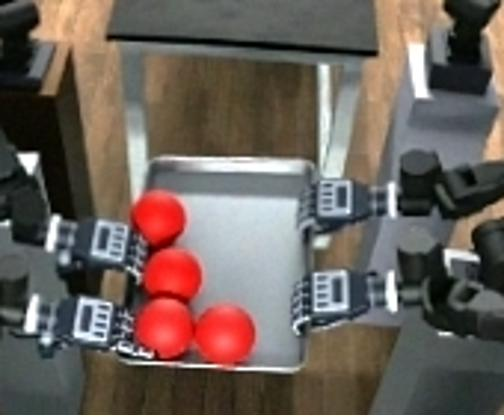

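Call:
{"name": "move", "arguments": {"arm2": {"target": [0.3273, -0.1384, 1.2033, -0.636, 0.768, -0.046, -0.058], "speed": 0.09}, "arm3": {"target": [0.4720, 0.1510, 1.2090, 0.062, 0.058, -0.773, 0.629], "speed": 0.09}, "arm5": {"target": [0.2890, 0.1494, 1.2030, 0.050, 0.046, -0.762, 0.645], "speed": 0.09}, "arm6": {"target": [0.4720, -0.1511, 1.1781, -0.644, 0.759, -0.065, -0.076], "speed": 0.09}, "cameras": ["cam_high"]}}

Call:
{"name": "zoom_image", "arguments": {"camera": "cam_high", "region": [270, 150, 440, 290]}}

Scene clock: 4149.23 s.
Joint torques (N m): arm1=[-1.08 3.9 7.53 1.35 -0.09 -0.01] | arm2=[-1.79 -15.21 11.75 0.77 -1.81 0.5] | arm3=[0.56 -8.29 10.62 1.39 -0.26 0.08] | arm4=[-0.67 7.47 7.1 1.74 0.01 -0.02] | arm5=[1.85 -1.32 12.12 1.85 0.13 -0.02] | arm6=[-0.26 -7.71 5.37 2.03 -0.07 0.22]
Motor temperatures (°C): arm1=[28 36 51 28 28 28] | arm2=[28 32 55 31 35 29] | arm3=[29 34 65 29 34 27] | arm4=[27 35 60 29 29 31] | arm5=[28 33 61 31 30 28] | arm6=[27 34 54 30 28 30]
Heat: arm1: hottest joint3_rad 51 °C; arm2: hottest joint3_rad 55 °C; arm3: hottest joint3_rad 65 °C; arm4: hottest joint3_rad 60 °C; arm5: hottest joint3_rad 61 °C; arm6: hottest joint3_rad 54 °C.
move: arm2 off_target; arm3 off_target; arm5 off_target; arm6 done
Joint velocities: within noise
arm1, arm4: as last shown
arm2.joint_positions: joint1_rad=-1.118 joint2_rad=+1.761 joint3_rad=+1.053 joint4_rad=+0.219 joint5_rad=-1.067 joint6_rad=-0.290 hand_little=-0.247 hand_ring=-0.228 hand_middle=-0.220 hand_index=-0.308 hand_thumb_turn=-1.000 hand_thumb_bend=+0.207 hand_force_limit=+1.000 hand_speed=-0.880
arm2.joint_status: not commanded
arm2.hand_stopped_by: force,force,force,force,target,target
arm2.little_load_n: 0.0
arm2.ring_load_n: 0.0
arm2.middle_load_n: 5.0
arm2.index_load_n: 15.0
arm2.thumb_bend_load_n: 26.5
arm2.thumb_turn_load_n: 0.0
arm2.hand: x=+0.3121 y=-0.1342 z=+1.1708 quat_wxyz=(-0.622, +0.780, -0.043, -0.055) (m; scene frame)
arm2.hand_target: x=+0.3265 y=-0.1387 z=+1.2028 quat_wxyz=(-0.636, +0.769, -0.045, -0.057) (m; scene frame)
arm2.hand_status: off_target (0.036 m and 2.1 deg from the pose sent, 0.133 m and 2.5 deg at the start)
arm3.joint_positions: joint1_rad=-0.296 joint2_rad=+0.802 joint3_rad=+0.421 joint4_rad=+0.101 joint5_rad=-0.271 joint6_rad=-0.242 hand_little=-0.420 hand_ring=-0.308 hand_middle=-0.222 hand_index=-0.237 hand_thumb_turn=-1.000 hand_thumb_bend=+0.182 hand_force_limit=+0.900 hand_speed=-0.920
arm3.joint_status: not commanded
arm3.hand_stopped_by: target,force,force,force,force,target
arm3.little_load_n: 0.0
arm3.ring_load_n: 12.5
arm3.middle_load_n: 7.0
arm3.index_load_n: 6.0
arm3.thumb_bend_load_n: 18.5
arm3.thumb_turn_load_n: 1.5
arm3.hand: x=+0.4663 y=+0.1481 z=+1.1778 quat_wxyz=(+0.059, +0.052, -0.794, +0.603) (m; scene frame)
arm3.hand_target: x=+0.4719 y=+0.1497 z=+1.2076 quat_wxyz=(+0.062, +0.058, -0.773, +0.629) (m; scene frame)
arm3.hand_status: off_target (0.032 m and 3.9 deg from the pose sent, 0.123 m and 3.7 deg at the start)
arm5.joint_positions: joint1_rad=+0.686 joint2_rad=+0.954 joint3_rad=+0.443 joint4_rad=+0.280 joint5_rad=+0.650 joint6_rad=-0.004 hand_little=-0.385 hand_ring=-0.282 hand_middle=-0.227 hand_index=-0.255 hand_thumb_turn=-1.000 hand_thumb_bend=+0.181 hand_force_limit=+0.900 hand_speed=-0.920
arm5.joint_status: not commanded
arm5.hand_stopped_by: force,force,force,force,force,target
arm5.little_load_n: 1.5
arm5.ring_load_n: 2.0
arm5.middle_load_n: 6.5
arm5.index_load_n: 6.5
arm5.thumb_bend_load_n: 14.5
arm5.thumb_turn_load_n: 0.5
arm5.hand: x=+0.2791 y=+0.1595 z=+1.1909 quat_wxyz=(+0.052, +0.043, -0.766, +0.639) (m; scene frame)
arm5.hand_target: x=+0.2887 y=+0.1503 z=+1.2032 quat_wxyz=(+0.050, +0.046, -0.761, +0.645) (m; scene frame)
arm5.hand_status: off_target (0.019 m and 1.0 deg from the pose sent, 0.123 m and 0.6 deg at the start)
arm6.joint_positions: joint1_rad=+0.347 joint2_rad=+1.178 joint3_rad=+0.261 joint4_rad=+0.748 joint5_rad=+0.340 joint6_rad=+0.245 hand_little=+1.000 hand_ring=-0.214 hand_middle=-0.209 hand_index=-0.286 hand_thumb_turn=-1.000 hand_thumb_bend=+0.204 hand_force_limit=+0.900 hand_speed=-0.920
arm6.joint_status: not commanded
arm6.hand_stopped_by: target,force,force,force,target,target
arm6.little_load_n: 0.0
arm6.ring_load_n: 3.5
arm6.middle_load_n: 4.0
arm6.index_load_n: 10.5
arm6.thumb_bend_load_n: 16.5
arm6.thumb_turn_load_n: 0.5
arm6.hand: x=+0.4651 y=-0.1442 z=+1.1793 quat_wxyz=(-0.644, +0.760, -0.057, -0.074) (m; scene frame)
arm6.hand_target: x=+0.4717 y=-0.1508 z=+1.1779 quat_wxyz=(-0.644, +0.759, -0.065, -0.076) (m; scene frame)
arm6.hand_status: done (0.010 m and 0.9 deg from the pose sent, 0.124 m and 0.9 deg at the start)
pictures: cam_high

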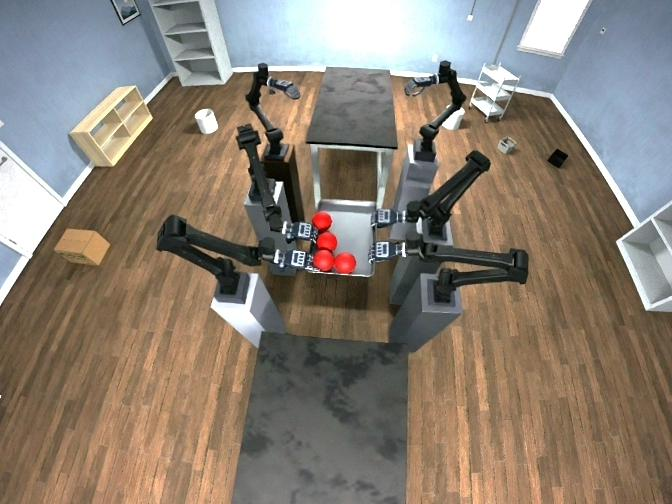

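Scaled by 2.965.

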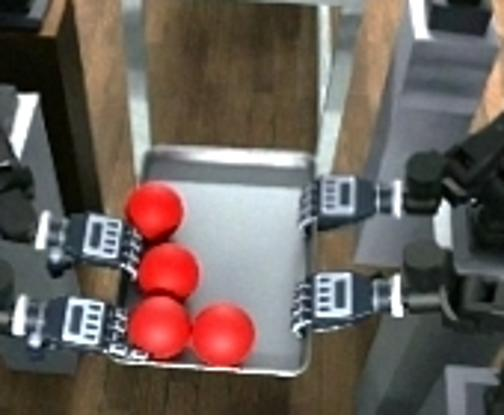

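Call:
{"name": "move", "arguments": {"arm2": {"target": [0.4420, -0.1384, 1.2040, -0.636, 0.768, -0.046, -0.058], "speed": 0.08}, "arm3": {"target": [0.5850, 0.1500, 1.2090, 0.062, 0.058, -0.773, 0.629], "speed": 0.08}, "arm5": {"target": [0.4010, 0.1490, 1.2130, 0.050, 0.046, -0.762, 0.645], "speed": 0.08}, "arm6": {"target": [0.5850, -0.1511, 1.1781, -0.644, 0.759, -0.065, -0.076], "speed": 0.08}, "cameras": ["cam_high"]}}

Call:
{"name": "zoom_image", "arguments": {"camera": "cam_high", "region": [260, 170, 450, 330]}}

Scene clock: 4162.43 s.
Joint torques (N m): arm1=[-1.03 3.9 7.51 1.33 -0.09 -0.01] | arm2=[-1.73 -17.49 12.98 0.55 -1.44 0.43] | arm3=[2.2 -5.36 11.48 1.46 0.16 0] | arm4=[-0.56 6.95 7.09 1.74 0 0.01] | arm5=[1.2 -4.89 13.16 0.99 0.22 -0.02] | arm6=[-0.73 -7.24 5.72 1.55 -0.4 0.25]
Motor temperatures (°C): arm1=[28 36 51 28 28 28] | arm2=[28 33 55 31 36 29] | arm3=[29 34 63 29 33 27] | arm4=[27 35 60 29 29 31] | arm5=[28 33 63 31 30 28] | arm6=[27 33 53 30 28 30]
Heat: arm1: hottest joint3_rad 51 °C; arm2: hottest joint3_rad 55 °C; arm3: hottest joint3_rad 63 °C; arm4: hottest joint3_rad 60 °C; arm5: hottest joint3_rad 63 °C; arm6: hottest joint3_rad 53 °C.
move: arm2 off_target; arm3 off_target; arm5 off_target; arm6 off_target
Joint velocities: within noise
arm1.joint_positions: joint1_rad=+0.908 joint2_rad=+0.255 joint3_rad=+1.003 joint4_rad=-0.893 joint5_rad=+0.604 joint6_rad=+0.209 hand_little=+0.150 hand_ring=+0.150 hand_middle=+0.150 hand_index=+0.150 hand_thumb_turn=-1.000 hand_thumb_bend=+0.250 hand_force_limit=+0.600 hand_speed=-0.600
arm1.joint_status: not commanded
arm1.hand_stopped_by: target,target,target,target,target,target
arm1.little_load_n: 0.0
arm1.ring_load_n: 0.0
arm1.middle_load_n: 0.0
arm1.index_load_n: 0.0
arm1.thumb_bend_load_n: 0.0
arm1.thumb_turn_load_n: 0.0
arm1.hand: x=-0.4896 y=+0.3531 z=+1.5454 quat_wxyz=(-0.123, +0.052, -0.750, +0.648) (m; scene frame)
arm1.hand_target: x=-0.4924 y=+0.3539 z=+1.5427 quat_wxyz=(-0.118, +0.055, -0.751, +0.648) (m; scene frame)
arm1.hand_status: not commanded
arm2.joint_positions: joint1_rad=-1.200 joint2_rad=+1.978 joint3_rad=+1.412 joint4_rad=+0.001 joint5_rad=-1.150 joint6_rad=-0.370 hand_little=-0.247 hand_ring=-0.228 hand_middle=-0.220 hand_index=-0.308 hand_thumb_turn=-1.000 hand_thumb_bend=+0.207 hand_force_limit=+1.000 hand_speed=-0.880
arm2.joint_status: not commanded
arm2.hand_stopped_by: force,force,force,force,target,target
arm2.little_load_n: 0.0
arm2.ring_load_n: 0.0
arm2.middle_load_n: 5.5
arm2.index_load_n: 14.5
arm2.thumb_bend_load_n: 25.5
arm2.thumb_turn_load_n: 0.0
arm2.hand: x=+0.4230 y=-0.1311 z=+1.1738 quat_wxyz=(-0.625, +0.777, -0.042, -0.060) (m; scene frame)
arm2.hand_target: x=+0.4409 y=-0.1390 z=+1.2038 quat_wxyz=(-0.636, +0.768, -0.046, -0.057) (m; scene frame)
arm2.hand_status: off_target (0.036 m and 1.7 deg from the pose sent, 0.134 m and 2.1 deg at the start)
arm3.joint_positions: joint1_rad=+0.202 joint2_rad=+0.751 joint3_rad=+0.403 joint4_rad=+0.084 joint5_rad=+0.226 joint6_rad=-0.126 hand_little=-0.420 hand_ring=-0.308 hand_middle=-0.222 hand_index=-0.237 hand_thumb_turn=-1.000 hand_thumb_bend=+0.182 hand_force_limit=+0.900 hand_speed=-0.920
arm3.joint_status: not commanded
arm3.hand_stopped_by: target,force,force,force,force,target
arm3.little_load_n: 0.0
arm3.ring_load_n: 18.5
arm3.middle_load_n: 7.5
arm3.index_load_n: 5.5
arm3.thumb_bend_load_n: 16.0
arm3.thumb_turn_load_n: 1.5
arm3.hand: x=+0.5744 y=+0.1498 z=+1.1815 quat_wxyz=(+0.072, +0.053, -0.790, +0.607) (m; scene frame)
arm3.hand_target: x=+0.5846 y=+0.1496 z=+1.2082 quat_wxyz=(+0.062, +0.058, -0.773, +0.629) (m; scene frame)
arm3.hand_status: off_target (0.029 m and 3.5 deg from the pose sent, 0.123 m and 3.9 deg at the start)
arm4: as last shown
arm4.ring_load_n: -0.5
arm5.joint_positions: joint1_rad=+0.947 joint2_rad=+1.196 joint3_rad=+0.622 joint4_rad=+0.280 joint5_rad=+0.897 joint6_rad=+0.080 hand_little=-0.385 hand_ring=-0.282 hand_middle=-0.227 hand_index=-0.255 hand_thumb_turn=-1.000 hand_thumb_bend=+0.181 hand_force_limit=+0.900 hand_speed=-0.920
arm5.joint_status: not commanded
arm5.hand_stopped_by: force,force,force,force,force,target
arm5.little_load_n: 0.0
arm5.ring_load_n: 0.0
arm5.middle_load_n: 5.0
arm5.index_load_n: 7.5
arm5.thumb_bend_load_n: 15.5
arm5.thumb_turn_load_n: 1.5
arm5.hand: x=+0.3875 y=+0.1608 z=+1.1960 quat_wxyz=(+0.052, +0.047, -0.766, +0.639) (m; scene frame)
arm5.hand_target: x=+0.4002 y=+0.1500 z=+1.2132 quat_wxyz=(+0.050, +0.046, -0.761, +0.645) (m; scene frame)
arm5.hand_status: off_target (0.025 m and 0.8 deg from the pose sent, 0.124 m and 1.0 deg at the start)
arm6.joint_positions: joint1_rad=-0.137 joint2_rad=+1.122 joint3_rad=+0.226 joint4_rad=+0.748 joint5_rad=-0.143 joint6_rad=+0.161 hand_little=+1.000 hand_ring=-0.214 hand_middle=-0.209 hand_index=-0.286 hand_thumb_turn=-1.000 hand_thumb_bend=+0.204 hand_force_limit=+0.900 hand_speed=-0.920
arm6.joint_status: not commanded
arm6.hand_stopped_by: target,force,force,force,target,target
arm6.little_load_n: 0.0
arm6.ring_load_n: 6.5
arm6.middle_load_n: 8.0
arm6.index_load_n: 13.5
arm6.thumb_bend_load_n: 14.0
arm6.thumb_turn_load_n: 0.5
arm6.hand: x=+0.5794 y=-0.1412 z=+1.1823 quat_wxyz=(-0.648, +0.756, -0.053, -0.074) (m; scene frame)
arm6.hand_target: x=+0.5846 y=-0.1506 z=+1.1778 quat_wxyz=(-0.644, +0.759, -0.065, -0.076) (m; scene frame)
arm6.hand_status: off_target (0.012 m and 1.5 deg from the pose sent, 0.120 m and 0.9 deg at the start)
pictures: cam_high

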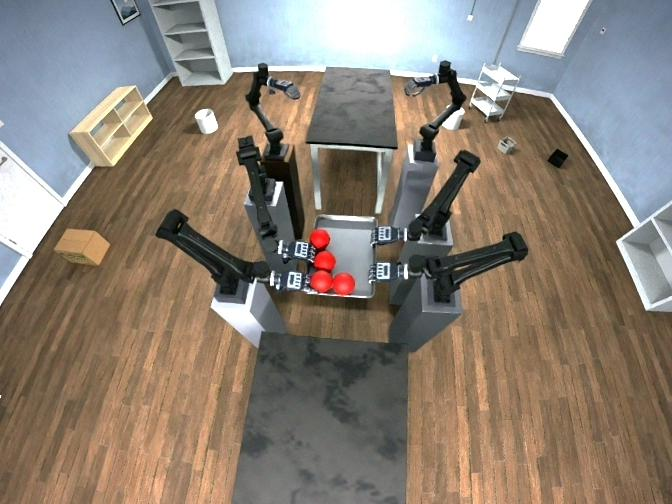

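Scaled by 2.653.

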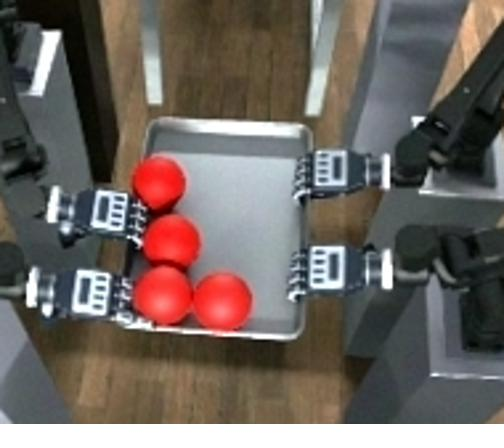

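Call:
{"name": "move", "arguments": {"arm2": {"target": [0.5020, -0.1384, 1.2040, -0.636, 0.768, -0.046, -0.058], "speed": 0.06}, "arm3": {"target": [0.6450, 0.1500, 1.2090, 0.062, 0.058, -0.773, 0.629], "speed": 0.06}, "arm5": {"target": [0.4610, 0.1490, 1.2150, 0.050, 0.046, -0.762, 0.645], "speed": 0.06}, "arm6": {"target": [0.6450, -0.1511, 1.1781, -0.644, 0.759, -0.065, -0.076], "speed": 0.06}, "cameras": ["cam_high"]}}

Call:
{"name": "zoom_image", "arguments": {"camera": "cam_high", "region": [260, 190, 450, 350]}}

Scene clock: 4174.63 s.
Joint torques (N m): arm1=[-1.14 3.9 7.51 1.33 -0.09 -0.01] | arm2=[-1.73 -19.9 14.04 0.5 -1.2 0.77] | arm3=[2.96 -4.13 11.88 1.05 -0.11 -0.1] | arm4=[-0.62 7.24 7.15 1.63 0.02 -0.03] | arm5=[1.2 -9.11 13.65 1.18 0.51 -0.14] | arm6=[-1.73 -5.3 5.9 1.47 -0.12 0.56]
Motor temperatures (°C): arm1=[28 36 51 28 28 28] | arm2=[28 34 57 31 35 29] | arm3=[29 33 62 29 33 27] | arm4=[27 35 60 29 29 31] | arm5=[28 33 64 31 30 28] | arm6=[27 33 52 30 28 30]
Heat: arm1: hottest joint3_rad 51 °C; arm2: hottest joint3_rad 57 °C; arm3: hottest joint3_rad 62 °C; arm4: hottest joint3_rad 60 °C; arm5: hottest joint3_rad 64 °C; arm6: hottest joint3_rad 52 °C.
move: arm2 off_target; arm3 off_target; arm5 off_target; arm6 off_target
Joint velocities: within noise
arm1: as last shown
arm2.joint_positions: joint1_rad=-1.232 joint2_rad=+2.119 joint3_rad=+1.632 joint4_rad=-0.139 joint5_rad=-1.185 joint6_rad=-0.457 hand_little=-0.247 hand_ring=-0.228 hand_middle=-0.219 hand_index=-0.308 hand_thumb_turn=-1.000 hand_thumb_bend=+0.207 hand_force_limit=+1.000 hand_speed=-0.880
arm2.joint_status: not commanded
arm2.hand_stopped_by: force,force,force,force,target,target
arm2.little_load_n: 0.0
arm2.ring_load_n: -2.0
arm2.middle_load_n: 8.5
arm2.index_load_n: 8.0
arm2.thumb_bend_load_n: 30.5
arm2.thumb_turn_load_n: 2.0
arm2.hand: x=+0.4815 y=-0.1299 z=+1.1619 quat_wxyz=(-0.625, +0.778, -0.029, -0.057) (m; scene frame)
arm2.hand_target: x=+0.5002 y=-0.1392 z=+1.2037 quat_wxyz=(-0.636, +0.769, -0.045, -0.057) (m; scene frame)
arm2.hand_status: off_target (0.048 m and 2.6 deg from the pose sent, 0.085 m and 1.7 deg at the start)
arm3.joint_positions: joint1_rad=+0.444 joint2_rad=+0.812 joint3_rad=+0.430 joint4_rad=+0.122 joint5_rad=+0.480 joint6_rad=-0.058 hand_little=-0.420 hand_ring=-0.308 hand_middle=-0.222 hand_index=-0.237 hand_thumb_turn=-1.000 hand_thumb_bend=+0.182 hand_force_limit=+0.900 hand_speed=-0.920
arm3.joint_status: not commanded
arm3.hand_stopped_by: target,force,force,force,force,target
arm3.little_load_n: 0.0
arm3.ring_load_n: 15.0
arm3.middle_load_n: 5.5
arm3.index_load_n: 8.5
arm3.thumb_bend_load_n: 14.0
arm3.thumb_turn_load_n: 0.5
arm3.hand: x=+0.6289 y=+0.1494 z=+1.1881 quat_wxyz=(+0.076, +0.043, -0.782, +0.617) (m; scene frame)
arm3.hand_target: x=+0.6445 y=+0.1500 z=+1.2088 quat_wxyz=(+0.062, +0.058, -0.773, +0.629) (m; scene frame)
arm3.hand_status: off_target (0.026 m and 3.0 deg from the pose sent, 0.076 m and 3.5 deg at the start)
arm4.joint_positions: joint1_rad=-0.908 joint2_rad=+0.256 joint3_rad=+1.008 joint4_rad=-0.888 joint5_rad=-0.602 joint6_rad=-0.198 hand_little=+0.150 hand_ring=+0.150 hand_middle=+0.150 hand_index=+0.150 hand_thumb_turn=-1.000 hand_thumb_bend=+0.250 hand_force_limit=+0.500 hand_speed=-0.500
arm4.joint_status: not commanded
arm4.hand_stopped_by: target,target,target,target,target,target
arm4.little_load_n: 0.0
arm4.ring_load_n: 0.0
arm4.middle_load_n: 0.0
arm4.index_load_n: 0.0
arm4.thumb_bend_load_n: 0.5
arm4.thumb_turn_load_n: 0.0
arm4.hand: x=-0.4720 y=-0.3509 z=+1.4874 quat_wxyz=(-0.648, +0.742, -0.076, +0.153) (m; scene frame)
arm4.hand_target: x=-0.4748 y=-0.3517 z=+1.4821 quat_wxyz=(-0.645, +0.746, -0.075, +0.148) (m; scene frame)
arm4.hand_status: not commanded
arm5.joint_positions: joint1_rad=+1.040 joint2_rad=+1.351 joint3_rad=+0.738 joint4_rad=+0.239 joint5_rad=+0.980 joint6_rad=+0.141 hand_little=-0.385 hand_ring=-0.282 hand_middle=-0.228 hand_index=-0.255 hand_thumb_turn=-1.000 hand_thumb_bend=+0.182 hand_force_limit=+0.900 hand_speed=-0.920
arm5.joint_status: not commanded
arm5.hand_stopped_by: force,force,force,force,force,target
arm5.little_load_n: 0.0
arm5.ring_load_n: 0.0
arm5.middle_load_n: 2.0
arm5.index_load_n: 14.5
arm5.thumb_bend_load_n: 19.5
arm5.thumb_turn_load_n: 4.5
arm5.hand: x=+0.4451 y=+0.1618 z=+1.1810 quat_wxyz=(+0.059, +0.056, -0.772, +0.630) (m; scene frame)
arm5.hand_target: x=+0.4594 y=+0.1506 z=+1.2152 quat_wxyz=(+0.050, +0.046, -0.761, +0.645) (m; scene frame)
arm5.hand_status: off_target (0.040 m and 2.6 deg from the pose sent, 0.077 m and 0.8 deg at the start)
arm6.joint_positions: joint1_rad=-0.379 joint2_rad=+1.146 joint3_rad=+0.260 joint4_rad=+0.752 joint5_rad=-0.398 joint6_rad=+0.085 hand_little=+1.000 hand_ring=-0.214 hand_middle=-0.209 hand_index=-0.286 hand_thumb_turn=-1.000 hand_thumb_bend=+0.205 hand_force_limit=+0.900 hand_speed=-0.920
arm6.joint_status: not commanded
arm6.hand_stopped_by: target,force,force,force,target,target
arm6.little_load_n: -0.5
arm6.ring_load_n: 6.0
arm6.middle_load_n: 6.0
arm6.index_load_n: 6.0
arm6.thumb_bend_load_n: 21.0
arm6.thumb_turn_load_n: 1.5
arm6.hand: x=+0.6373 y=-0.1413 z=+1.1903 quat_wxyz=(-0.658, +0.750, -0.030, -0.066) (m; scene frame)
arm6.hand_target: x=+0.6443 y=-0.1509 z=+1.1782 quat_wxyz=(-0.644, +0.759, -0.065, -0.075) (m; scene frame)
arm6.hand_status: off_target (0.017 m and 4.6 deg from the pose sent, 0.066 m and 1.5 deg at the start)
pictures: cam_high

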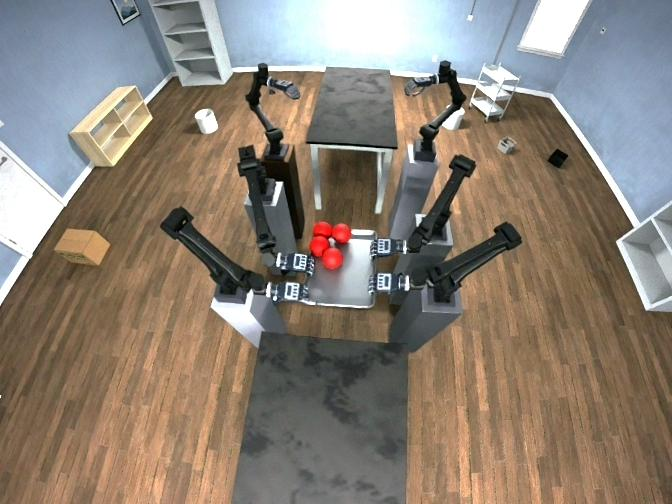

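Scaled by 2.653.

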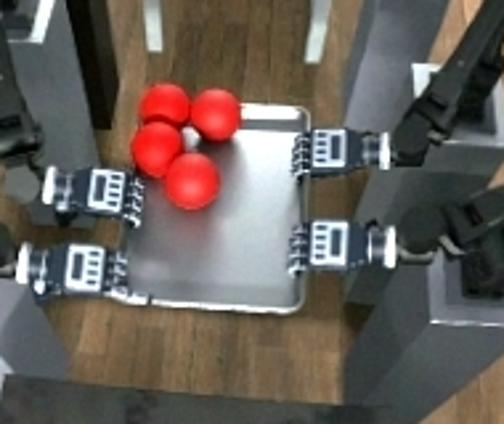

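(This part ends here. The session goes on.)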